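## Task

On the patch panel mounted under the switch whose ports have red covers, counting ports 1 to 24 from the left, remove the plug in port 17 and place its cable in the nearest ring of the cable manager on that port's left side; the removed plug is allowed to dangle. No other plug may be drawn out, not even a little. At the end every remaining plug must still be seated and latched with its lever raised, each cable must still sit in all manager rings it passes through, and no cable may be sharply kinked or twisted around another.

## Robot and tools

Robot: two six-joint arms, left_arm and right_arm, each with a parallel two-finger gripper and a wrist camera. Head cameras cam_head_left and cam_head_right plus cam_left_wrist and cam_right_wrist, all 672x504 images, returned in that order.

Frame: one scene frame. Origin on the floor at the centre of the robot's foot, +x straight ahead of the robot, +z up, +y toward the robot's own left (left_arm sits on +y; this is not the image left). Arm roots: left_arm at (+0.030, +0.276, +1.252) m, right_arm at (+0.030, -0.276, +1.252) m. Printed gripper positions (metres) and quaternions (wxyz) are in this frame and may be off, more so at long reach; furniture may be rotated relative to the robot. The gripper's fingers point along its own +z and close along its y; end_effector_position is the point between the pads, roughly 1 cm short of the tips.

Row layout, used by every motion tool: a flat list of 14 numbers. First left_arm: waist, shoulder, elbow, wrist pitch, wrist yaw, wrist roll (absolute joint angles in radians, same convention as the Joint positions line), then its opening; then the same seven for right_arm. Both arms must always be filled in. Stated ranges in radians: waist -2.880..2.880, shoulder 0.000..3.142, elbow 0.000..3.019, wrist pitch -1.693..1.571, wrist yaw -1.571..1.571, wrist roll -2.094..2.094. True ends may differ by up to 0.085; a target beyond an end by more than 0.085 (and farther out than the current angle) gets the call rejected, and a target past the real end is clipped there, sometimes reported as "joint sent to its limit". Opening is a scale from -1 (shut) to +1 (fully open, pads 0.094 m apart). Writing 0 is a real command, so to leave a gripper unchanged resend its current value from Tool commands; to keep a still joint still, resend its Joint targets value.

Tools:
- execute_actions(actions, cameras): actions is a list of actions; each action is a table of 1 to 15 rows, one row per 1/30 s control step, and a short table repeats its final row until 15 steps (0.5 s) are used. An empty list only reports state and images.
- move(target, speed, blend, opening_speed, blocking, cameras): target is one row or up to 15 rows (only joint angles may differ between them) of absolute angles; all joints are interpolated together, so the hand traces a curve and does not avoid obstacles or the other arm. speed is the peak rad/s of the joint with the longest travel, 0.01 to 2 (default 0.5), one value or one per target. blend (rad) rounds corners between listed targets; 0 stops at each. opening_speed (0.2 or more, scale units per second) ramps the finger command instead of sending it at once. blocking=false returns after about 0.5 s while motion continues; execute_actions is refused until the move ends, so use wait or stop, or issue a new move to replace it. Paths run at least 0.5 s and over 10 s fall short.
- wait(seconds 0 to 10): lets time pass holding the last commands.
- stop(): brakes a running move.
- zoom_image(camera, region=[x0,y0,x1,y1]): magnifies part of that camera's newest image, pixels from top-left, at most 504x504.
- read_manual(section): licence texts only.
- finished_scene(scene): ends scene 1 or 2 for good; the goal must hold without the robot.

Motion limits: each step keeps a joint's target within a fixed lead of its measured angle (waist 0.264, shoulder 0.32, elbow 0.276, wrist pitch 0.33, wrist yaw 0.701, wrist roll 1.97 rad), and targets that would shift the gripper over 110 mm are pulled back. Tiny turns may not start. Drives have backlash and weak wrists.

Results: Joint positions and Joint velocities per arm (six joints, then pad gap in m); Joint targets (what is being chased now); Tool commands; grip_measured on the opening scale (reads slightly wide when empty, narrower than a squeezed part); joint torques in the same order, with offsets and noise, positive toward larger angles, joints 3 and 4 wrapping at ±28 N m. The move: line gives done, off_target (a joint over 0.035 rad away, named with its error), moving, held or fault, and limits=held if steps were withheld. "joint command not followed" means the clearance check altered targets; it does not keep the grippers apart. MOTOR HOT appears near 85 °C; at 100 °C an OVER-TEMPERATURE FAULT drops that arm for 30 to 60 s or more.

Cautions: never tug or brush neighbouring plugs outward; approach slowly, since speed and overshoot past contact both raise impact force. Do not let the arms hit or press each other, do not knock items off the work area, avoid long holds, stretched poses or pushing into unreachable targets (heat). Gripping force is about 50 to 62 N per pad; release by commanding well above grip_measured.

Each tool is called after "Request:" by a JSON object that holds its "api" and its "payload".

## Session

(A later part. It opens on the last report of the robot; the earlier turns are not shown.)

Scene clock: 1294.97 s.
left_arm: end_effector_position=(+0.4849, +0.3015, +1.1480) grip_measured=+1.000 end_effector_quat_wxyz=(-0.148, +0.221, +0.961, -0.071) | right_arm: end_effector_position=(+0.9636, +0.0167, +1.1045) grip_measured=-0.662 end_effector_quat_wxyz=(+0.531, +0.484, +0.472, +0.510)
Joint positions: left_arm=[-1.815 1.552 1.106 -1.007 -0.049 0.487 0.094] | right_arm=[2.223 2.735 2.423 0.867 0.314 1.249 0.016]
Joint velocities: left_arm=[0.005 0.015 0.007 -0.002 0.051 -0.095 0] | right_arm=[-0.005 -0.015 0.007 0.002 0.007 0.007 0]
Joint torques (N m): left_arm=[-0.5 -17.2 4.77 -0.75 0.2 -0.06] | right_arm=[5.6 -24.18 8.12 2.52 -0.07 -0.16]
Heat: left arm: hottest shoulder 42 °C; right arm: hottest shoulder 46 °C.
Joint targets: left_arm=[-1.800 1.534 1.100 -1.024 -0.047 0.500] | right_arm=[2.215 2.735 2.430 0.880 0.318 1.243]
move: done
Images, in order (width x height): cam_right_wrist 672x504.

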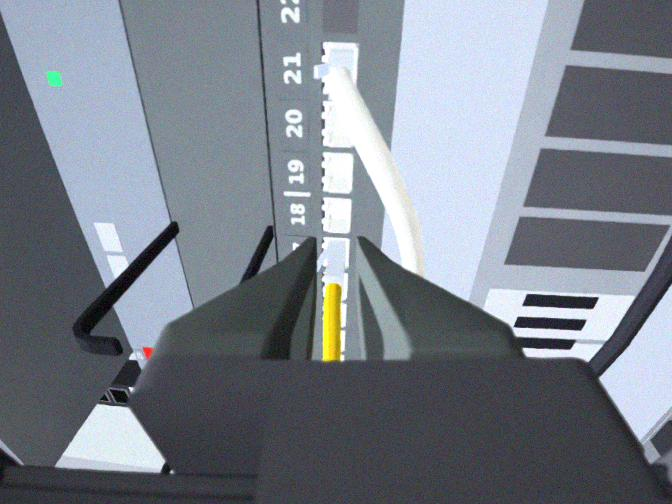

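Request:
{"api": "move", "payload": {"target": [-1.8,1.534,1.1,-1.024,-0.047,0.5,1,2.228,2.735,2.420,0.885,0.318,1.243,-1], "opening_speed": 0.25, "cameras": ["cam_right_wrist"]}}

Request:
{"api": "zoom_image", "payload": {"camera": "cam_right_wrist", "region": [270, 160, 440, 300]}}

Scene clock: 1305.03 s.
left_arm: end_effector_position=(+0.4849, +0.3015, +1.1480) grip_measured=+1.000 end_effector_quat_wxyz=(-0.148, +0.221, +0.961, -0.071) | right_arm: end_effector_position=(+0.9635, +0.0166, +1.1048) grip_measured=-0.885 end_effector_quat_wxyz=(+0.532, +0.484, +0.471, +0.511)
Joint positions: left_arm=[-1.815 1.552 1.106 -1.007 -0.049 0.487 0.094] | right_arm=[2.223 2.735 2.423 0.869 0.314 1.249 0.005]
Joint velocities: left_arm=[-0.005 -0.015 -0.002 -0.007 0.037 0.022 0] | right_arm=[-0.005 0.015 -0.007 0.012 0.007 0.066 -0.001]
Joint torques (N m): left_arm=[-0.67 -17.79 4.66 -0.65 0.19 -0.04] | right_arm=[6.42 -23.53 7.32 2.99 -0.04 -0.18]
Heat: left arm: hottest shoulder 42 °C; right arm: hottest shoulder 47 °C.
Joint targets: left_arm=[-1.800 1.534 1.100 -1.024 -0.047 0.500] | right_arm=[2.228 2.735 2.420 0.885 0.318 1.243]
move: done
Images, in order (width x height): cam_right_wrist 672x504.

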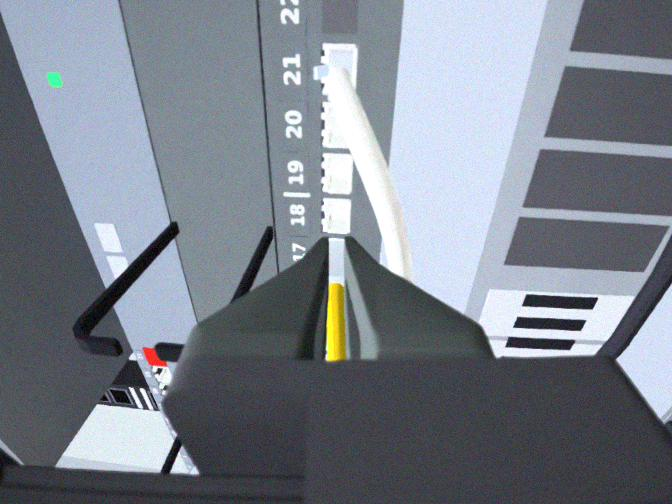

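Scaled by 2.965 from the camera's 672x504 image, which has a finer 960x720 frame.

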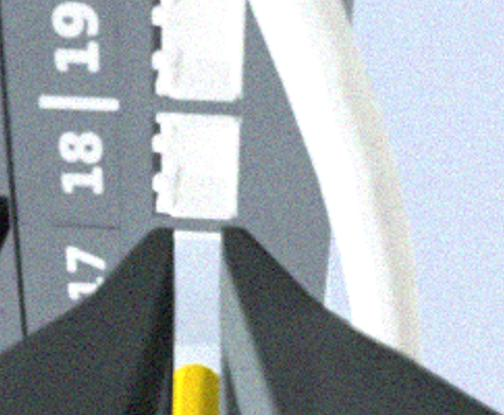

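Request:
{"api": "move", "payload": {"target": [[-1.8,1.534,1.1,-1.024,-0.047,0.5,1,2.238,2.714,2.387,0.912,0.318,1.243,-1],[-1.8,1.534,1.1,-1.024,-0.047,0.5,1,2.242,2.686,2.316,0.953,0.316,1.243,-1]], "speed": 0.2, "blend": 0.05, "cameras": ["cam_right_wrist"]}}

Request:
{"api": "zoom_image", "payload": {"camera": "cam_right_wrist", "region": [270, 160, 440, 300]}}

Scene clock: 1315.73 s.
left_arm: end_effector_position=(+0.4849, +0.3015, +1.1480) grip_measured=+1.000 end_effector_quat_wxyz=(-0.148, +0.221, +0.961, -0.071) | right_arm: end_effector_position=(+0.9625, +0.0164, +1.1065) grip_measured=-0.886 end_effector_quat_wxyz=(+0.523, +0.480, +0.486, +0.510)
Joint positions: left_arm=[-1.815 1.552 1.106 -1.007 -0.049 0.487 0.094] | right_arm=[2.22 2.698 2.366 0.86 0.292 1.249 0.005]
Joint velocities: left_arm=[0.005 -0.005 0.007 0.007 -0.037 -0.081 0] | right_arm=[0.005 -0.015 0.012 -0.017 -0.007 0.051 -0.001]
Joint torques (N m): left_arm=[-0.32 -17.44 4.77 -0.65 0.16 -0.07] | right_arm=[7.88 -24.18 4.01 6.02 0.47 -0.22]
Heat: left arm: hottest shoulder 42 °C; right arm: hottest shoulder 47 °C.
Joint targets: left_arm=[-1.800 1.534 1.100 -1.024 -0.047 0.500] | right_arm=[2.242 2.686 2.317 0.951 0.308 1.243]
move: off_target (right_arm); blend cut to 0.0165 rad at target 1; right_arm: the wrist pitch is farthest, 0.093 rad from its target
Images, in order (width x height): cam_right_wrist 672x504.

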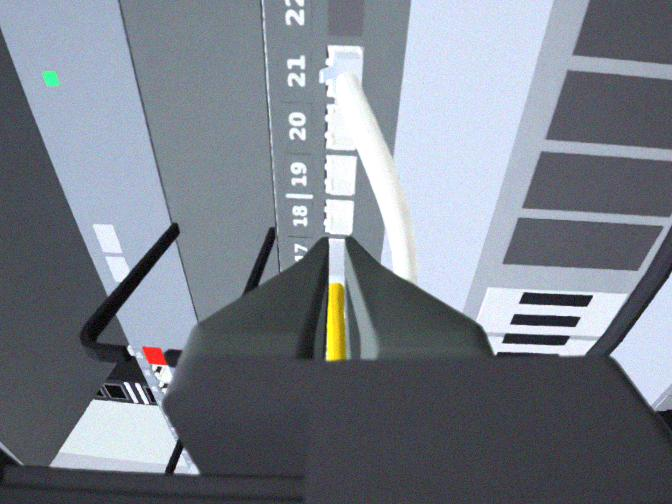

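Scaled by 2.965 from the camera's 672x504 image, which has a finer 960x720 frame.

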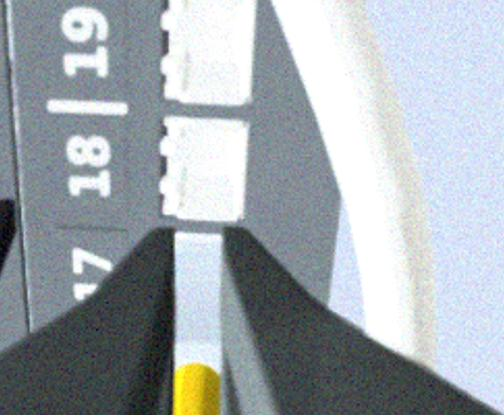

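Request:
{"api": "move", "payload": {"target": [-1.8,1.534,1.1,-1.024,-0.047,0.5,1,2.246,2.668,2.273,0.955,0.308,1.243,-1], "speed": 0.2, "cameras": ["cam_right_wrist"]}}

Request:
{"api": "zoom_image", "payload": {"camera": "cam_right_wrist", "region": [270, 160, 440, 300]}}

Scene clock: 1325.47 s.
left_arm: end_effector_position=(+0.4849, +0.3015, +1.1480) grip_measured=+1.000 end_effector_quat_wxyz=(-0.148, +0.221, +0.961, -0.071) | right_arm: end_effector_position=(+0.9618, +0.0170, +1.1063) grip_measured=-0.886 end_effector_quat_wxyz=(+0.517, +0.481, +0.495, +0.506)
Joint positions: left_arm=[-1.815 1.552 1.106 -1.007 -0.049 0.487 0.094] | right_arm=[2.22 2.678 2.337 0.846 0.288 1.249 0.005]
Joint velocities: left_arm=[-0.015 0.005 -0.002 -0.002 -0.037 -0.007 0] | right_arm=[-0.015 -0.005 -0.007 0.022 0.051 -0.037 0]
Joint torques (N m): left_arm=[-0.26 -17.67 4.64 -0.72 0.17 -0.06] | right_arm=[7.71 -24.82 2.89 6.72 0.77 -0.17]
Heat: left arm: hottest shoulder 42 °C; right arm: hottest shoulder 47 °C.
Joint targets: left_arm=[-1.800 1.534 1.100 -1.024 -0.047 0.500] | right_arm=[2.247 2.669 2.273 0.954 0.309 1.243]
move: off_target (right_arm); right_arm: the wrist pitch is farthest, 0.109 rad from its target
Images, in order (width x height): cam_right_wrist 672x504.

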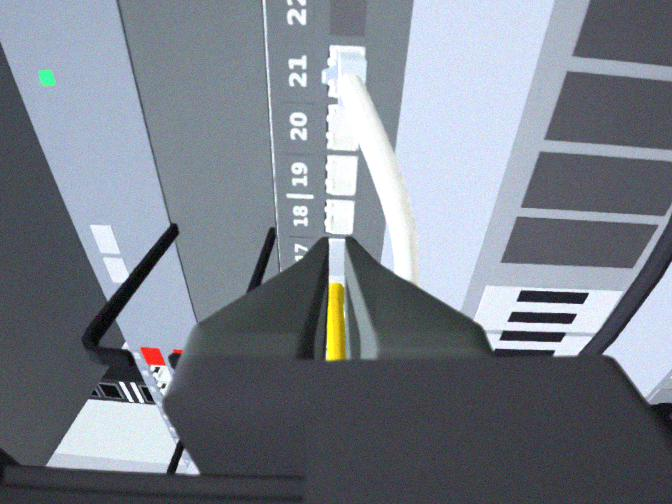

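Scaled by 2.965 from the camera's 672x504 image, which has a finer 960x720 frame.

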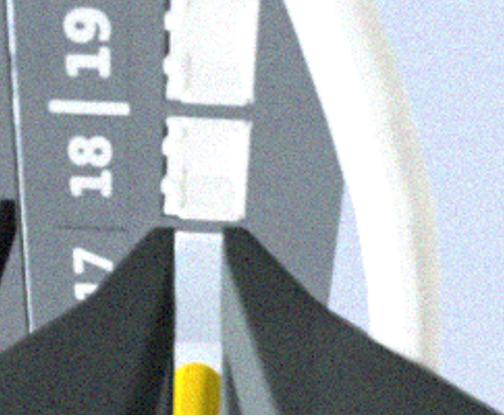

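Request:
{"api": "move", "payload": {"target": [-1.8,1.534,1.1,-1.024,-0.047,0.5,1,2.246,2.735,2.24,1.0,0.315,1.243,-1], "speed": 0.2, "cameras": ["cam_right_wrist"]}}

Request:
{"api": "zoom_image", "payload": {"camera": "cam_right_wrist", "region": [270, 160, 440, 300]}}

Scene clock: 1345.53 s.
left_arm: end_effector_position=(+0.4849, +0.3015, +1.1480) grip_measured=+1.000 end_effector_quat_wxyz=(-0.148, +0.221, +0.961, -0.071) | right_arm: end_effector_position=(+0.9611, +0.0174, +1.1054) grip_measured=-0.886 end_effector_quat_wxyz=(+0.516, +0.481, +0.497, +0.506)
Joint positions: left_arm=[-1.815 1.552 1.106 -1.007 -0.049 0.487 0.094] | right_arm=[2.22 2.677 2.332 0.846 0.286 1.249 0.005]
Joint velocities: left_arm=[-0.005 -0.005 0.022 -0.002 -0.037 -0.037 0] | right_arm=[-0.005 -0.015 -0.017 -0.017 0.051 0.007 0.001]
Joint torques (N m): left_arm=[-0.09 -17.32 4.7 -0.61 0.2 -0.05] | right_arm=[7.18 -18.96 1.24 8.85 1.04 -0.24]
Heat: left arm: hottest shoulder 42 °C; right arm: hottest shoulder 46 °C.
Joint targets: left_arm=[-1.800 1.534 1.100 -1.024 -0.047 0.500] | right_arm=[2.246 2.734 2.243 1.000 0.314 1.243]
move: off_target (right_arm); right_arm: the wrist pitch is farthest, 0.154 rad from its target
Images, in order (width x height): cam_right_wrist 672x504.

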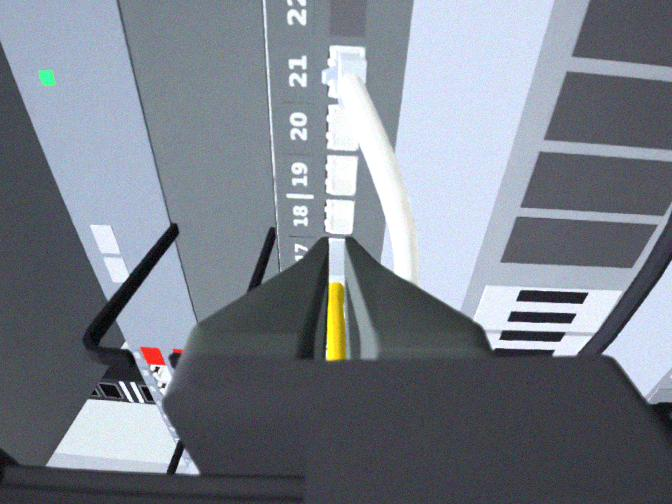

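Scaled by 2.965 from the camera's 672x504 image, which has a finer 960x720 frame.

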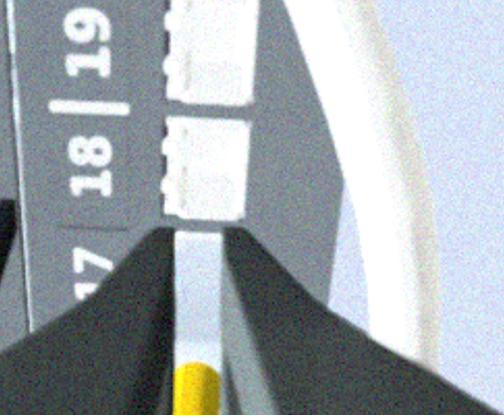

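Request:
{"api": "move", "payload": {"target": [-1.8,1.534,1.1,-1.024,-0.047,0.5,1,2.252,2.745,2.19,1.0,0.31,1.243,-1], "speed": 0.2, "cameras": ["cam_right_wrist"]}}

Request:
{"api": "zoom_image", "payload": {"camera": "cam_right_wrist", "region": [270, 160, 440, 300]}}

Scene clock: 1353.27 s.
left_arm: end_effector_position=(+0.4849, +0.3015, +1.1480) grip_measured=+1.000 end_effector_quat_wxyz=(-0.148, +0.221, +0.961, -0.071) | right_arm: end_effector_position=(+0.8854, +0.0381, +1.0061) grip_measured=-0.988 end_effector_quat_wxyz=(+0.495, +0.493, +0.527, +0.484)
Joint positions: left_arm=[-1.815 1.552 1.106 -1.007 -0.049 0.487 0.094] | right_arm=[2.241 2.749 2.179 0.982 0.315 1.249 0.001]
Joint velocities: left_arm=[-0.015 -0.005 0.012 0.002 0.007 0.037 0] | right_arm=[-0.015 -0.015 -0.002 -0.007 -0.007 -0.022 0.001]
Joint torques (N m): left_arm=[-0.44 -17.26 4.66 -0.73 0.2 -0.08] | right_arm=[7.41 -22.36 6.61 3.11 -0.04 -0.18]
Heat: left arm: hottest shoulder 42 °C; right arm: hottest shoulder 45 °C.
Joint targets: left_arm=[-1.800 1.534 1.100 -1.024 -0.047 0.500] | right_arm=[2.251 2.745 2.185 1.002 0.318 1.243]
move: done
Images, in order (width x height): cam_right_wrist 672x504.

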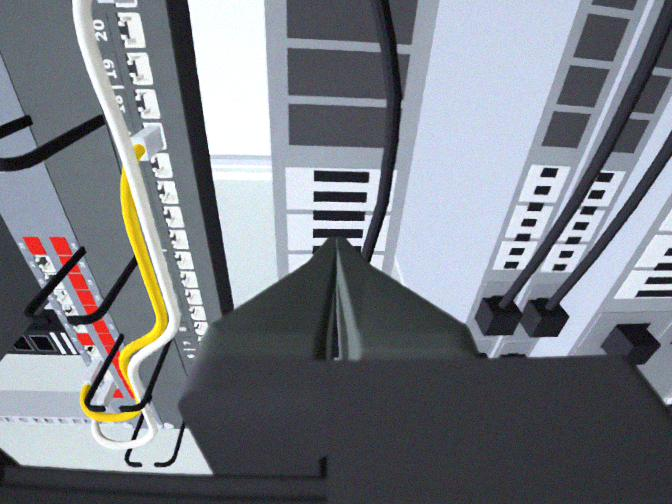

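Scaled by 2.965 from the camera's 672x504 image, which has a finer 960x720 frame.

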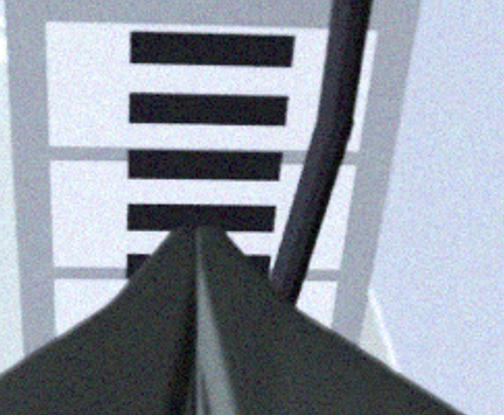

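Request:
{"api": "zoom_image", "payload": {"camera": "cam_right_wrist", "region": [60, 60, 230, 230]}}

Request:
{"api": "zoom_image", "payload": {"camera": "cam_right_wrist", "region": [0, 0, 300, 480]}}

Scaled by 2.965 from the camera's 672x504 image, which has a finer 960x720 frame.

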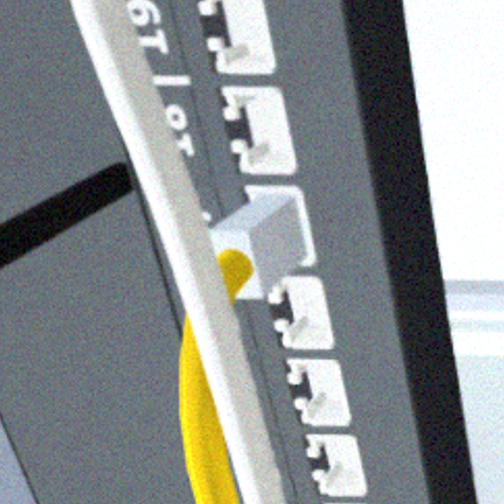

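Scaled by 1.050 from the camera's 672x504 image, which has a finer 960x720 frame.

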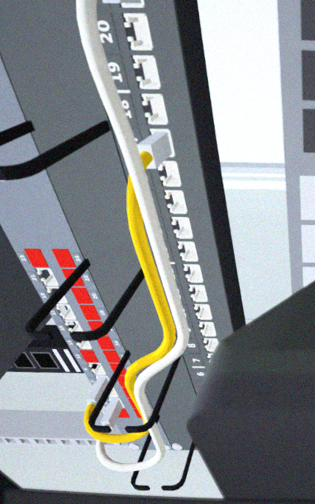

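Request:
{"api": "move", "payload": {"target": [-1.8,1.534,1.1,-1.024,-0.047,0.5,1,2.25,2.6,1.83,1.2,0.3,1.243,-0.9], "cameras": ["cam_right_wrist","cam_head_right"]}}

Request:
{"api": "zoom_image", "payload": {"camera": "cam_right_wrist", "region": [150, 0, 450, 300]}}

Request:
{"api": "zoom_image", "payload": {"camera": "cam_head_right", "region": [210, 260, 390, 360]}}

Scene clock: 1438.57 s.
left_arm: end_effector_position=(+0.4849, +0.3015, +1.1480) grip_measured=+1.000 end_effector_quat_wxyz=(-0.148, +0.221, +0.961, -0.071) | right_arm: end_effector_position=(+0.8236, +0.0174, +1.0103) grip_measured=-0.902 end_effector_quat_wxyz=(+0.489, +0.491, +0.535, +0.483)
Joint positions: left_arm=[-1.815 1.552 1.106 -1.007 -0.049 0.487 0.094] | right_arm=[2.241 2.621 1.838 1.179 0.303 1.249 0.005]
Joint velocities: left_arm=[0.015 0.005 -0.007 0.002 -0.007 -0.007 0] | right_arm=[-0.015 0.005 -0.007 0.007 0.007 -0.037 0]
Joint torques (N m): left_arm=[0.15 -17.38 4.77 -0.76 0.16 -0.07] | right_arm=[6.12 -21.48 4.04 3.14 -0.3 -0.21]
Heat: left arm: hottest shoulder 43 °C; right arm: hottest shoulder 47 °C.
Joint targets: left_arm=[-1.800 1.534 1.100 -1.024 -0.047 0.500] | right_arm=[2.250 2.601 1.830 1.201 0.300 1.243]
move: done
Images, in order (width x height): cam_head_right 672x504, cam_right_wrist 672x504.

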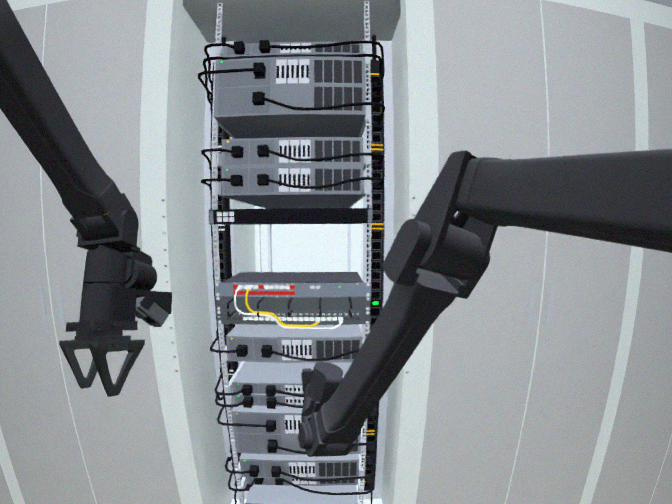

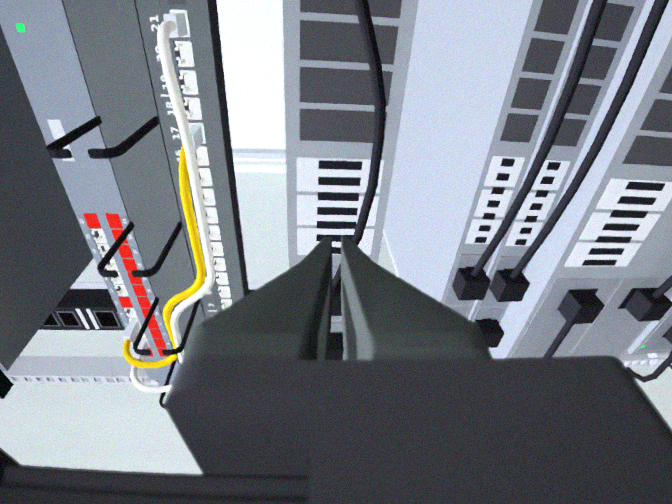

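Scaled by 1.680 from the camera's 672x504 image, which has a finer 960x720 frame.

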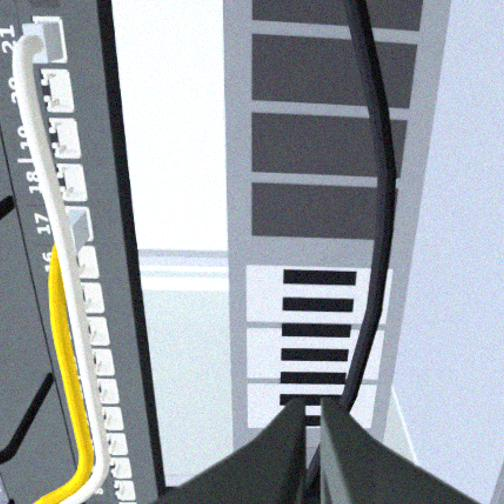

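Scaled by 2.800 from the camera's 672x504 image, which has a finer 960x720 frame.

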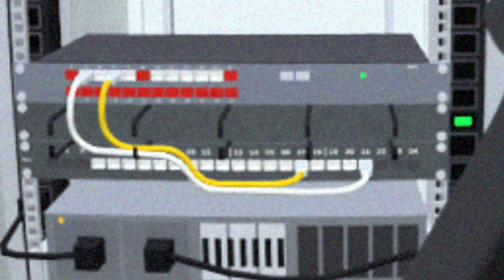

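Request:
{"api": "move", "payload": {"target": [[-1.8,1.534,1.1,-1.024,-0.047,0.5,1,2.25,2.5,1.83,1.25,0.25,1.243,-0.93],[-1.8,1.534,1.1,-1.024,-0.047,0.5,1,2.228,2.594,2.011,1.306,0.228,1.24,-0.93]], "cameras": []}}

Request:
{"api": "move", "payload": {"target": [[-1.8,1.534,1.1,-1.024,-0.047,0.5,1,2.172,2.731,2.285,1.142,0.215,1.24,-0.93]], "speed": 0.25, "cameras": ["cam_right_wrist"]}}

Request:
{"api": "zoom_image", "payload": {"camera": "cam_right_wrist", "region": [200, 100, 500, 350]}}

Scene clock: 1451.67 s.
left_arm: end_effector_position=(+0.4849, +0.3015, +1.1480) grip_measured=+1.000 end_effector_quat_wxyz=(-0.148, +0.221, +0.961, -0.071) | right_arm: end_effector_position=(+0.8799, +0.0141, +1.1307) grip_measured=-0.928 end_effector_quat_wxyz=(+0.540, +0.441, +0.437, +0.568)
Joint positions: left_arm=[-1.815 1.552 1.106 -1.007 -0.049 0.487 0.094] | right_arm=[2.241 2.571 1.97 1.283 0.231 1.249 0.003]
Joint velocities: left_arm=[0.015 -0.005 0.002 0.002 -0.022 -0.037 0] | right_arm=[0.005 -0.005 -0.017 0.002 -0.007 -0.022 0]
Joint torques (N m): left_arm=[-0.03 -17.61 4.74 -0.66 0.17 -0.06] | right_arm=[4.89 -20.01 8.88 2.99 -0.39 -0.27]
Heat: left arm: hottest shoulder 43 °C; right arm: hottest shoulder 45 °C.
Joint targets: left_arm=[-1.800 1.534 1.100 -1.024 -0.047 0.500] | right_arm=[2.228 2.594 2.011 1.305 0.228 1.240]
move: off_target (right_arm); right_arm: the elbow is farthest, 0.041 rad from its target
No camera images: "cameras" was empty.

Scene clock: 1453.27 s.
left_arm: end_effector_position=(+0.4849, +0.3015, +1.1480) grip_measured=+1.000 end_effector_quat_wxyz=(-0.148, +0.221, +0.961, -0.071) | right_arm: end_effector_position=(+0.9261, -0.0108, +1.1044) grip_measured=-0.928 end_effector_quat_wxyz=(+0.557, +0.441, +0.433, +0.555)
Joint positions: left_arm=[-1.815 1.552 1.106 -1.007 -0.049 0.487 0.094] | right_arm=[2.19 2.701 2.236 1.157 0.219 1.249 0.003]
Joint velocities: left_arm=[-0.005 -0.005 -0.002 0.022 -0.037 -0.081 0] | right_arm=[-0.015 -0.015 -0.007 -0.012 -0.007 -0.007 -0.002]
Joint torques (N m): left_arm=[-0.44 -17.2 4.74 -0.72 0.18 -0.07] | right_arm=[4.6 -20.31 9.91 1.62 -0.38 -0.26]
Heat: left arm: hottest shoulder 43 °C; right arm: hottest shoulder 45 °C.
Joint targets: left_arm=[-1.800 1.534 1.100 -1.024 -0.047 0.500] | right_arm=[2.173 2.731 2.285 1.143 0.216 1.240]
move: off_target (right_arm); right_arm: the elbow is farthest, 0.049 rad from its target
Images, in order (width x height): cam_right_wrist 672x504.

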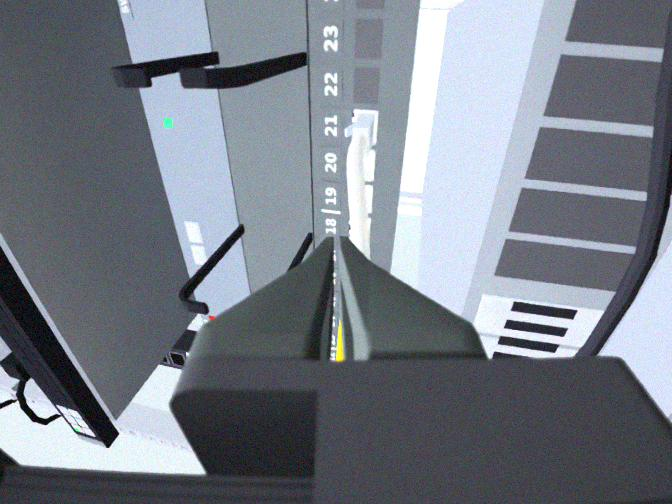

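Scaled by 1.680 from the camera's 672x504 image, which has a finer 960x720 frame.

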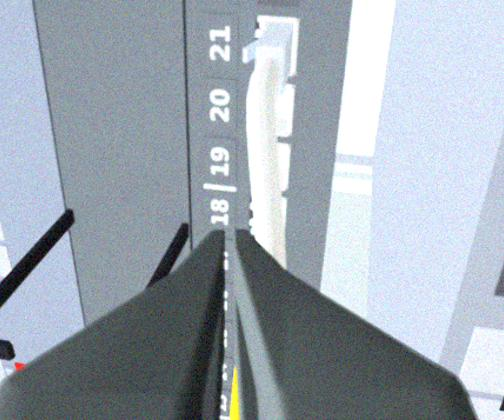

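Follow recipe steps 3–5.

Request:
{"api": "move", "payload": {"target": [[-1.8,1.534,1.1,-1.024,-0.047,0.5,1,2.16,2.774,2.388,1.081,0.215,1.24,-0.93]], "speed": 0.25, "cameras": []}}

Request:
{"api": "move", "payload": {"target": [[-1.8,1.534,1.1,-1.024,-0.047,0.5,1,2.16,2.803,2.388,1.081,0.215,1.24,-0.64]], "speed": 0.25, "opening_speed": 0.5, "cameras": ["cam_right_wrist"]}}

Request:
{"api": "zoom_image", "payload": {"camera": "cam_right_wrist", "region": [200, 100, 500, 350]}}

Scene clock: 1465.03 s.
left_arm: end_effector_position=(+0.4849, +0.3015, +1.1480) grip_measured=+1.000 end_effector_quat_wxyz=(-0.148, +0.221, +0.961, -0.071) | right_arm: end_effector_position=(+0.9424, -0.0123, +1.1068) grip_measured=-0.928 end_effector_quat_wxyz=(+0.560, +0.440, +0.431, +0.554)
Joint positions: left_arm=[-1.815 1.552 1.106 -1.007 -0.049 0.487 0.094] | right_arm=[2.184 2.739 2.338 1.099 0.216 1.249 0.003]
Joint velocities: left_arm=[-0.015 -0.015 -0.012 -0.002 0.022 0.022 0] | right_arm=[-0.015 -0.005 -0.012 -0.007 -0.066 0.007 -0.001]
Joint torques (N m): left_arm=[-0.21 -17.55 4.71 -0.66 0.15 -0.06] | right_arm=[4.66 -20.54 10.3 1.2 -0.23 -0.2]
Heat: left arm: hottest shoulder 43 °C; right arm: hottest shoulder 45 °C.
Joint targets: left_arm=[-1.800 1.534 1.100 -1.024 -0.047 0.500] | right_arm=[2.159 2.773 2.388 1.081 0.215 1.240]
move: off_target (right_arm); right_arm: the elbow is farthest, 0.050 rad from its target
No camera images: "cameras" was empty.

Scene clock: 1465.97 s.
left_arm: end_effector_position=(+0.4849, +0.3015, +1.1480) grip_measured=+1.000 end_effector_quat_wxyz=(-0.148, +0.221, +0.961, -0.071) | right_arm: end_effector_position=(+0.9415, -0.0108, +1.1027) grip_measured=-0.643 end_effector_quat_wxyz=(+0.559, +0.439, +0.431, +0.555)
Joint positions: left_arm=[-1.815 1.552 1.106 -1.007 -0.049 0.487 0.094] | right_arm=[2.184 2.753 2.354 1.099 0.213 1.249 0.017]
Joint velocities: left_arm=[-0.005 -0.015 -0.002 -0.002 -0.022 0.022 0] | right_arm=[-0.005 -0.015 -0.012 -0.002 0.051 -0.051 0]
Joint torques (N m): left_arm=[-0.03 -17.44 4.74 -0.73 0.18 -0.05] | right_arm=[3.96 -18.96 9.39 1.36 -0.18 -0.23]
Heat: left arm: hottest shoulder 43 °C; right arm: hottest shoulder 45 °C.
Joint targets: left_arm=[-1.800 1.534 1.100 -1.024 -0.047 0.500] | right_arm=[2.160 2.803 2.388 1.081 0.215 1.240]
move: off_target (right_arm); right_arm: the shoulder is farthest, 0.050 rad from its target
Images, in order (width x height): cam_right_wrist 672x504.

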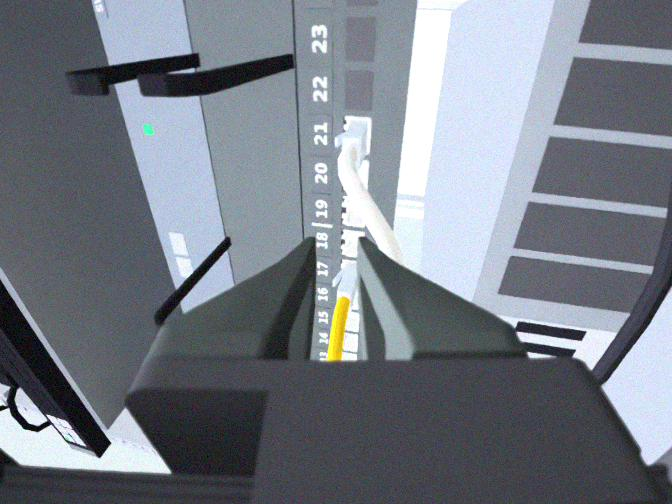

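Scaled by 1.680 from the camera's 672x504 image, which has a finer 960x720 frame.

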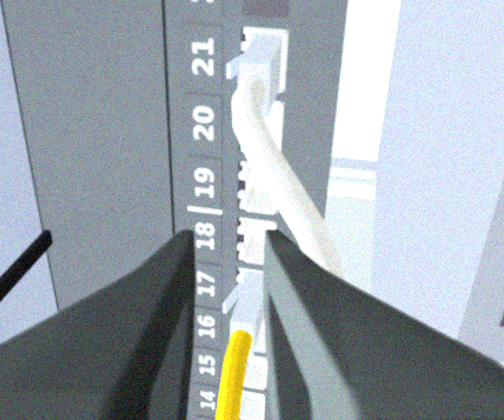

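Request:
{"api": "move", "payload": {"target": [[-1.8,1.534,1.1,-1.024,-0.047,0.5,1,2.16,2.81,2.388,1.081,0.215,1.24,-0.6],[-1.8,1.534,1.1,-1.024,-0.047,0.5,1,2.243,2.80,2.388,1.081,0.235,1.24,-0.6]], "speed": 0.15, "cameras": ["cam_right_wrist"]}}

Request:
{"api": "zoom_image", "payload": {"camera": "cam_right_wrist", "region": [200, 100, 500, 350]}}

Scene clock: 1479.00 s.
left_arm: end_effector_position=(+0.4849, +0.3015, +1.1480) grip_measured=+1.000 end_effector_quat_wxyz=(-0.148, +0.221, +0.961, -0.071) | right_arm: end_effector_position=(+0.9233, +0.0359, +1.0974) grip_measured=-0.602 end_effector_quat_wxyz=(+0.540, +0.443, +0.439, +0.565)
Joint positions: left_arm=[-1.815 1.552 1.106 -1.007 -0.049 0.487 0.094] | right_arm=[2.238 2.772 2.354 1.094 0.233 1.249 0.019]
Joint velocities: left_arm=[-0.024 -0.005 -0.002 0.022 0.022 -0.022 0] | right_arm=[-0.005 -0.005 0.007 0.007 -0.066 0.066 0]
Joint torques (N m): left_arm=[-0.09 -17.32 4.71 -0.7 0.15 -0.09] | right_arm=[6.48 -20.84 9.21 1.47 -0.07 -0.24]
Heat: left arm: hottest shoulder 43 °C; right arm: hottest shoulder 46 °C.
Joint targets: left_arm=[-1.800 1.534 1.100 -1.024 -0.047 0.500] | right_arm=[2.244 2.800 2.388 1.080 0.236 1.240]
move: done
Images, in order (width x height): cam_right_wrist 672x504.

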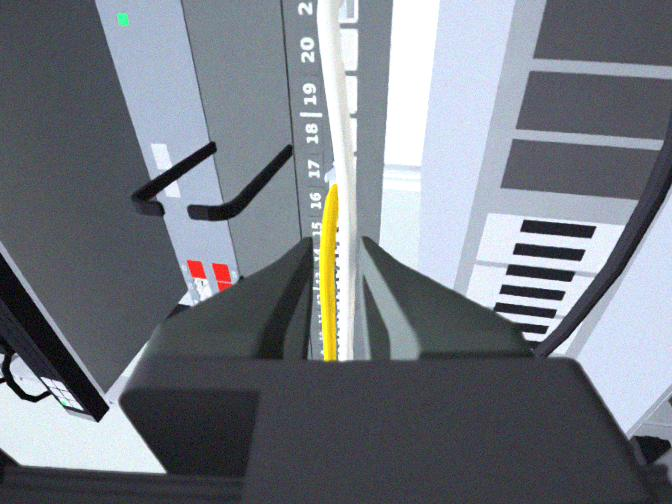

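Scaled by 1.680 from the camera's 672x504 image, which has a finer 960x720 frame.

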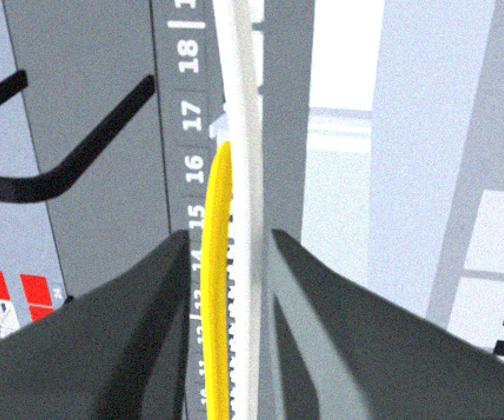

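Request:
{"api": "move", "payload": {"target": [[-1.8,1.534,1.1,-1.024,-0.047,0.5,1,2.228,2.67,2.1,1.25,0.228,1.24,-0.6],[-1.8,1.534,1.1,-1.024,-0.047,0.5,1,2.228,2.594,2.011,1.306,0.228,1.24,-0.6]], "speed": 0.3, "cameras": []}}

Request:
{"api": "move", "payload": {"target": [[-1.8,1.534,1.1,-1.024,-0.047,0.5,1,2.172,2.731,2.285,1.142,0.215,1.24,-0.93],[-1.8,1.534,1.1,-1.024,-0.047,0.5,1,2.16,2.774,2.388,1.081,0.215,1.24,-0.93]], "speed": 0.25, "cameras": []}}

Request:
{"api": "move", "payload": {"target": [[-1.8,1.534,1.1,-1.024,-0.047,0.5,1,2.16,2.808,2.388,1.081,0.215,1.24,-0.62]], "speed": 0.25, "opening_speed": 0.5, "cameras": ["cam_right_wrist"]}}

Request:
{"api": "zoom_image", "payload": {"camera": "cam_right_wrist", "region": [200, 100, 500, 350]}}

Scene clock: 1495.47 s.
left_arm: end_effector_position=(+0.4849, +0.3015, +1.1480) grip_measured=+1.000 end_effector_quat_wxyz=(-0.148, +0.221, +0.961, -0.071) | right_arm: end_effector_position=(+0.8812, +0.0152, +1.1186) grip_measured=-0.602 end_effector_quat_wxyz=(+0.544, +0.440, +0.433, +0.569)
Joint positions: left_arm=[-1.815 1.552 1.106 -1.007 -0.049 0.487 0.094] | right_arm=[2.238 2.612 2.019 1.286 0.231 1.249 0.019]
Joint velocities: left_arm=[0.015 -0.005 0.002 0.002 -0.022 -0.051 0] | right_arm=[0.005 -0.005 -0.007 -0.027 -0.051 0.037 0]
Joint torques (N m): left_arm=[-0.09 -17.67 4.78 -0.68 0.18 -0.04] | right_arm=[4.84 -23.53 5.18 2.96 -0.42 -0.27]
Heat: left arm: hottest shoulder 43 °C; right arm: hottest shoulder 46 °C.
Joint targets: left_arm=[-1.800 1.534 1.100 -1.024 -0.047 0.500] | right_arm=[2.228 2.595 2.012 1.307 0.228 1.240]
move: done
No camera images: "cameras" was empty.

Scene clock: 1497.57 s.
left_arm: end_effector_position=(+0.4849, +0.3015, +1.1480) grip_measured=+1.000 end_effector_quat_wxyz=(-0.148, +0.221, +0.961, -0.071) | right_arm: end_effector_position=(+0.9436, -0.0140, +1.1085) grip_measured=-0.928 end_effector_quat_wxyz=(+0.561, +0.440, +0.430, +0.554)
Joint positions: left_arm=[-1.815 1.552 1.106 -1.007 -0.049 0.487 0.094] | right_arm=[2.183 2.738 2.34 1.099 0.216 1.249 0.003]
Joint velocities: left_arm=[-0.005 -0.015 0.012 0.002 0.022 0.037 0] | right_arm=[-0.015 -0.005 0.007 -0.012 0.022 0.066 -0.001]
Joint torques (N m): left_arm=[-0.15 -17.44 4.59 -0.77 0.17 -0.05] | right_arm=[4.31 -19.84 10.24 1.24 -0.27 -0.25]
Heat: left arm: hottest shoulder 43 °C; right arm: hottest shoulder 46 °C.
Joint targets: left_arm=[-1.800 1.534 1.100 -1.024 -0.047 0.500] | right_arm=[2.159 2.773 2.388 1.081 0.214 1.240]
move: off_target (right_arm); right_arm: the elbow is farthest, 0.048 rad from its target
No camera images: "cameras" was empty.

Scene clock: 1498.53 s.
left_arm: end_effector_position=(+0.4849, +0.3015, +1.1480) grip_measured=+1.000 end_effector_quat_wxyz=(-0.148, +0.221, +0.961, -0.071) | right_arm: end_effector_position=(+0.9399, -0.0101, +1.0975) grip_measured=-0.623 end_effector_quat_wxyz=(+0.558, +0.437, +0.435, +0.556)
Joint positions: left_arm=[-1.815 1.552 1.106 -1.007 -0.049 0.487 0.094] | right_arm=[2.183 2.759 2.354 1.099 0.205 1.249 0.018]
Joint velocities: left_arm=[-0.005 0.005 0.002 -0.007 -0.051 0.007 0] | right_arm=[-0.015 0.005 -0.002 -0.017 -0.066 -0.022 0]
Joint torques (N m): left_arm=[-0.15 -17.79 4.79 -0.77 0.17 -0.05] | right_arm=[3.49 -19.72 9.24 1.46 -0.08 -0.24]
Heat: left arm: hottest shoulder 43 °C; right arm: hottest shoulder 46 °C.
Joint targets: left_arm=[-1.800 1.534 1.100 -1.024 -0.047 0.500] | right_arm=[2.160 2.808 2.388 1.081 0.208 1.240]
move: off_target (right_arm); right_arm: the shoulder is farthest, 0.049 rad from its target
Images, in order (width x height): cam_right_wrist 672x504.

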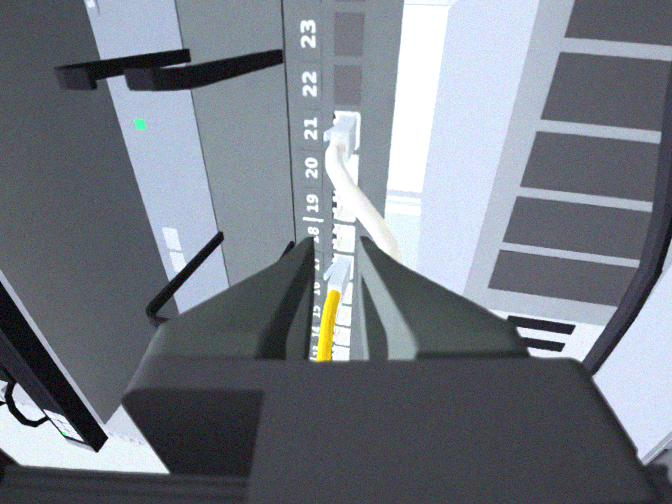

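Scaled by 1.680 from the camera's 672x504 image, which has a finer 960x720 frame.

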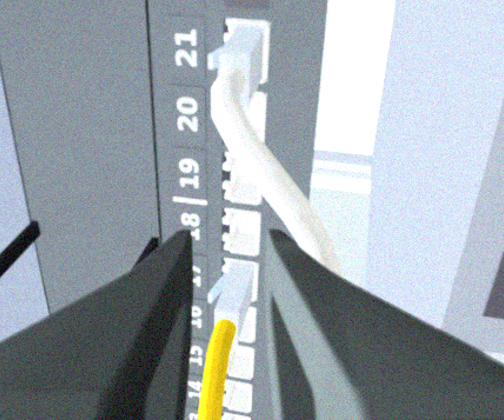

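Request:
{"api": "move", "payload": {"target": [[-1.8,1.534,1.1,-1.024,-0.047,0.5,1,2.226,2.838,2.475,0.985,0.255,1.24,-0.62]], "speed": 0.15, "cameras": ["cam_right_wrist"]}}

Request:
{"api": "zoom_image", "payload": {"camera": "cam_right_wrist", "region": [200, 100, 500, 350]}}

Scene clock: 1512.53 s.
left_arm: end_effector_position=(+0.4849, +0.3015, +1.1480) grip_measured=+1.000 end_effector_quat_wxyz=(-0.148, +0.221, +0.961, -0.071) | right_arm: end_effector_position=(+0.9423, +0.0209, +1.0902) grip_measured=-0.622 end_effector_quat_wxyz=(+0.543, +0.457, +0.447, +0.545)
Joint positions: left_arm=[-1.815 1.552 1.106 -1.007 -0.049 0.487 0.094] | right_arm=[2.22 2.796 2.433 1.007 0.257 1.249 0.018]
Joint velocities: left_arm=[-0.005 -0.015 -0.017 -0.017 -0.066 0.066 0] | right_arm=[-0.015 -0.005 0.012 -0.002 0.037 0.066 0.001]
Joint torques (N m): left_arm=[-0.32 -17.44 4.74 -0.72 0.17 -0.06] | right_arm=[6.48 -20.19 10.18 0.98 -0.04 -0.25]
Heat: left arm: hottest shoulder 43 °C; right arm: hottest shoulder 45 °C.
Joint targets: left_arm=[-1.800 1.534 1.100 -1.024 -0.047 0.500] | right_arm=[2.226 2.838 2.475 0.985 0.261 1.240]
move: off_target (right_arm); right_arm: the shoulder is farthest, 0.042 rad from its target
Images, in order (width x height): cam_right_wrist 672x504.

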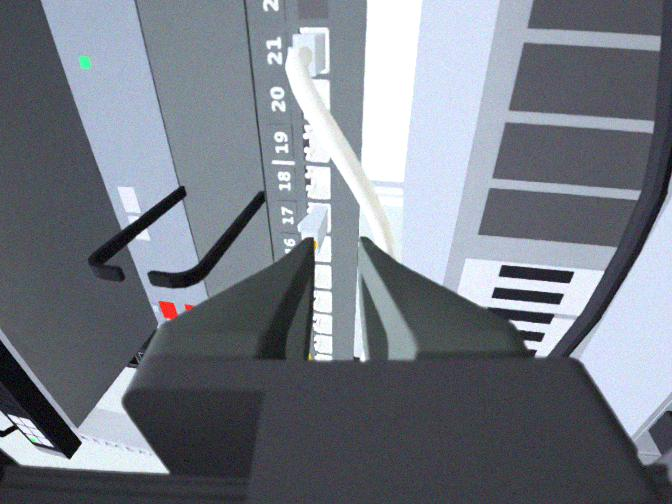

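Scaled by 1.680 from the camera's 672x504 image, which has a finer 960x720 frame.

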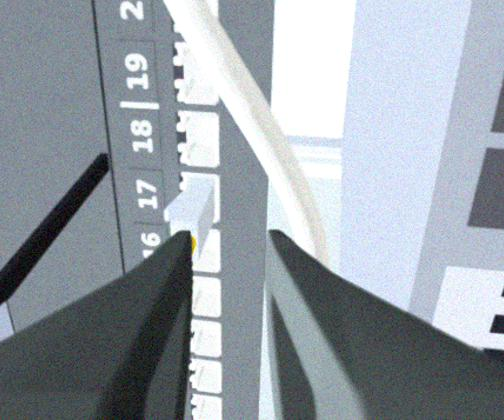

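Request:
{"api": "move", "payload": {"target": [[-1.8,1.534,1.1,-1.024,-0.047,0.5,1,2.23,2.770,2.37,1.06,0.255,1.24,-0.62],[-1.8,1.534,1.1,-1.024,-0.047,0.5,1,2.23,2.75,2.37,1.06,0.255,1.24,-0.62]], "speed": 0.15, "cameras": ["cam_right_wrist"]}}

Request:
{"api": "zoom_image", "payload": {"camera": "cam_right_wrist", "region": [200, 100, 500, 350]}}

Scene clock: 1527.83 s.
left_arm: end_effector_position=(+0.4849, +0.3015, +1.1480) grip_measured=+1.000 end_effector_quat_wxyz=(-0.148, +0.221, +0.961, -0.071) | right_arm: end_effector_position=(+0.9371, +0.0207, +1.0976) grip_measured=-0.622 end_effector_quat_wxyz=(+0.544, +0.454, +0.442, +0.550)
Joint positions: left_arm=[-1.815 1.552 1.106 -1.007 -0.049 0.487 0.094] | right_arm=[2.223 2.769 2.381 1.045 0.254 1.249 0.018]
Joint velocities: left_arm=[0.005 -0.005 -0.012 0.002 0.022 -0.051 0] | right_arm=[-0.015 -0.005 -0.002 -0.022 0.051 -0.051 -0.001]
Joint torques (N m): left_arm=[-0.15 -17.61 4.68 -0.73 0.18 -0.05] | right_arm=[6.12 -24.41 6.15 2.84 -0.21 -0.23]
Heat: left arm: hottest shoulder 43 °C; right arm: hottest shoulder 44 °C.
Joint targets: left_arm=[-1.800 1.534 1.100 -1.024 -0.047 0.500] | right_arm=[2.231 2.751 2.371 1.060 0.255 1.240]
move: done
Images, in order (width x height): cam_right_wrist 672x504.

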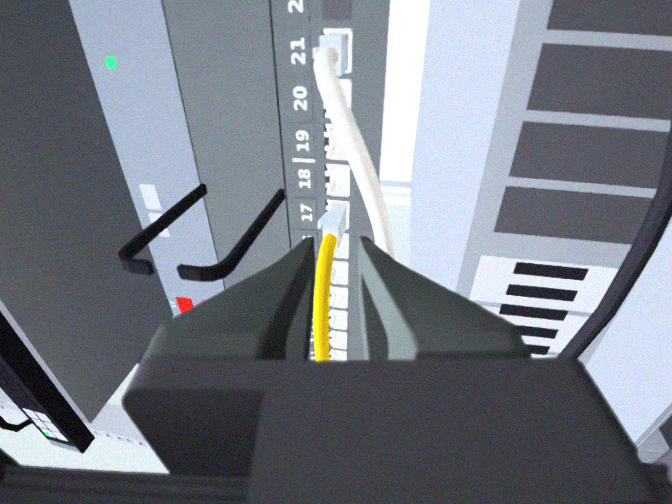

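Scaled by 1.680 from the camera's 672x504 image, which has a finer 960x720 frame.

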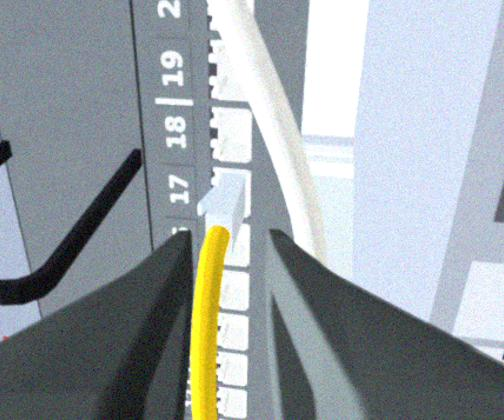

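Request:
{"api": "move", "payload": {"target": [[-1.8,1.534,1.1,-1.024,-0.047,0.5,1,2.243,2.658,2.256,0.94,0.312,1.243,-0.62]], "speed": 0.15, "cameras": ["cam_right_wrist"]}}

Request:
{"api": "zoom_image", "payload": {"camera": "cam_right_wrist", "region": [200, 100, 500, 350]}}

Scene clock: 1536.40 s.
left_arm: end_effector_position=(+0.4849, +0.3015, +1.1480) grip_measured=+1.000 end_effector_quat_wxyz=(-0.148, +0.221, +0.961, -0.071) | right_arm: end_effector_position=(+0.9400, +0.0195, +1.0991) grip_measured=-0.622 end_effector_quat_wxyz=(+0.526, +0.482, +0.477, +0.513)
Joint positions: left_arm=[-1.815 1.552 1.106 -1.007 -0.049 0.487 0.094] | right_arm=[2.23 2.677 2.266 0.956 0.308 1.249 0.018]
Joint velocities: left_arm=[-0.005 -0.024 -0.002 -0.012 -0.022 -0.11 0] | right_arm=[0.005 -0.015 -0.017 -0.007 -0.022 0.022 0]
Joint torques (N m): left_arm=[-0.26 -17.96 4.75 -0.68 0.16 -0.06] | right_arm=[7.06 -25.11 5.9 1.42 0 -0.21]
Heat: left arm: hottest shoulder 43 °C; right arm: hottest shoulder 45 °C.
Joint targets: left_arm=[-1.800 1.534 1.100 -1.024 -0.047 0.500] | right_arm=[2.242 2.657 2.256 0.939 0.312 1.243]
move: done
Images, in order (width x height): cam_right_wrist 672x504.

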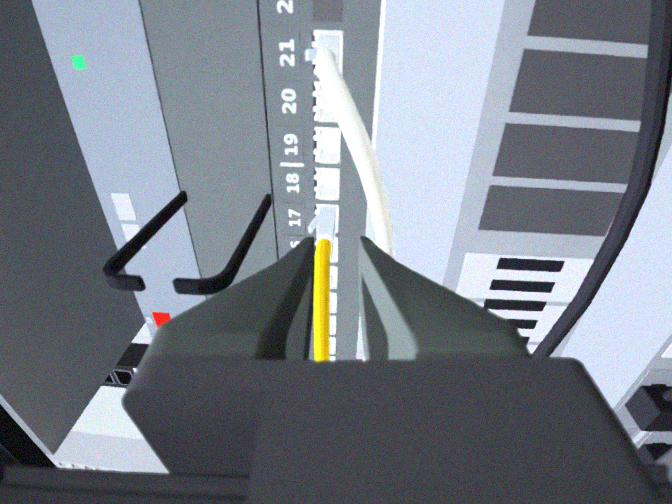

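Scaled by 1.680 from the camera's 672x504 image, which has a finer 960x720 frame.

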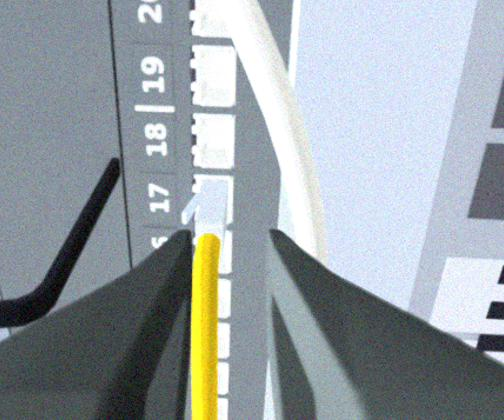

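Raise via q3 (+5 mm), then advance as before; final targets previously (q1 2.192, 2.769, 2.475, .849).

Request:
{"api": "move", "payload": {"target": [[-1.8,1.534,1.1,-1.024,-0.047,0.5,1,2.23,2.660,2.322,0.94,0.312,1.243,-0.62],[-1.8,1.534,1.1,-1.024,-0.047,0.5,1,2.212,2.708,2.322,0.938,0.312,1.243,-0.62],[-1.8,1.534,1.1,-1.024,-0.047,0.5,1,2.197,2.757,2.436,0.868,0.318,1.243,-0.62]], "speed": 0.15, "cameras": []}}

Request:
{"api": "move", "payload": {"target": [[-1.8,1.534,1.1,-1.024,-0.047,0.5,1,2.192,2.769,2.474,0.849,0.318,1.243,-0.62]], "speed": 0.15, "cameras": ["cam_right_wrist"]}}

Request:
{"api": "zoom_image", "payload": {"camera": "cam_right_wrist", "region": [270, 160, 440, 300]}}

Scene clock: 1550.83 s.
left_arm: end_effector_position=(+0.4849, +0.3015, +1.1480) grip_measured=+1.000 end_effector_quat_wxyz=(-0.148, +0.221, +0.961, -0.071) | right_arm: end_effector_position=(+0.9569, +0.0203, +1.1010) grip_measured=-0.622 end_effector_quat_wxyz=(+0.528, +0.484, +0.475, +0.510)
Joint positions: left_arm=[-1.815 1.552 1.106 -1.007 -0.049 0.487 0.094] | right_arm=[2.227 2.723 2.384 0.886 0.314 1.249 0.018]
Joint velocities: left_arm=[-0.015 -0.005 -0.002 -0.002 -0.022 -0.007 0] | right_arm=[-0.015 -0.005 -0.012 -0.002 0.007 0.007 0]
Joint torques (N m): left_arm=[-0.09 -17.61 4.75 -0.66 0.18 -0.04] | right_arm=[4.42 -20.89 11.18 1.18 0.03 -0.2]
Heat: left arm: hottest shoulder 43 °C; right arm: hottest shoulder 46 °C.
Joint targets: left_arm=[-1.800 1.534 1.100 -1.024 -0.047 0.500] | right_arm=[2.198 2.758 2.436 0.868 0.319 1.243]
move: off_target (right_arm); right_arm: the elbow is farthest, 0.052 rad from its target
No camera images: "cameras" was empty.

Scene clock: 1551.73 s.
left_arm: end_effector_position=(+0.4849, +0.3015, +1.1480) grip_measured=+1.000 end_effector_quat_wxyz=(-0.148, +0.221, +0.961, -0.071) | right_arm: end_effector_position=(+0.9649, +0.0149, +1.1068) grip_measured=-0.622 end_effector_quat_wxyz=(+0.532, +0.484, +0.470, +0.510)
Joint positions: left_arm=[-1.815 1.552 1.106 -1.007 -0.049 0.487 0.094] | right_arm=[2.221 2.732 2.423 0.867 0.314 1.249 0.018]
Joint velocities: left_arm=[0.005 -0.005 -0.012 -0.002 0.007 -0.066 0] | right_arm=[-0.005 -0.005 -0.002 -0.012 -0.022 0.037 -0.001]
Joint torques (N m): left_arm=[-0.21 -17.38 4.66 -0.69 0.18 -0.08] | right_arm=[4.13 -21.71 11.02 1.26 0 -0.19]
Heat: left arm: hottest shoulder 43 °C; right arm: hottest shoulder 45 °C.
Joint targets: left_arm=[-1.800 1.534 1.100 -1.024 -0.047 0.500] | right_arm=[2.191 2.768 2.474 0.850 0.318 1.243]
move: off_target (right_arm); right_arm: the elbow is farthest, 0.051 rad from its target
Images, in order (width x height): cam_right_wrist 672x504.

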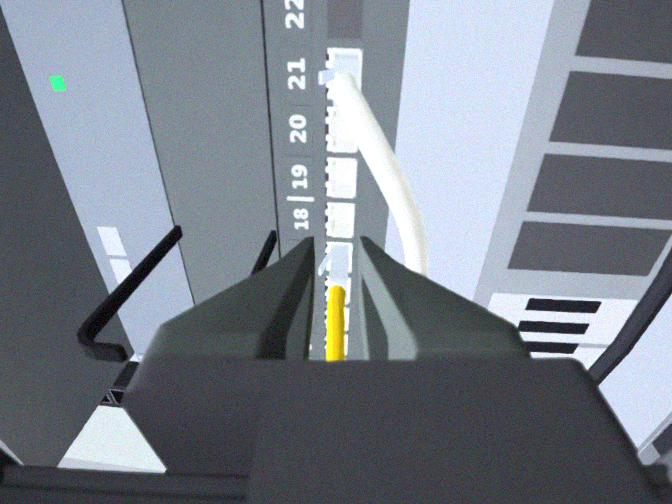

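Scaled by 2.965 from the camera's 672x504 image, which has a finer 960x720 frame.

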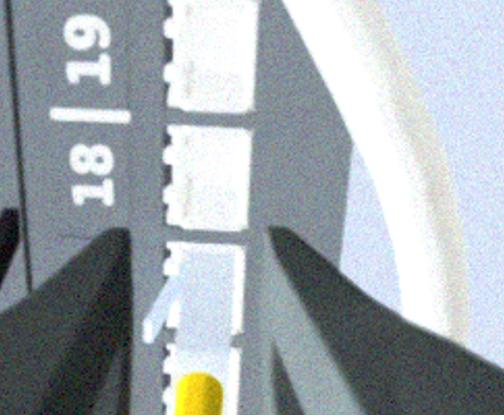

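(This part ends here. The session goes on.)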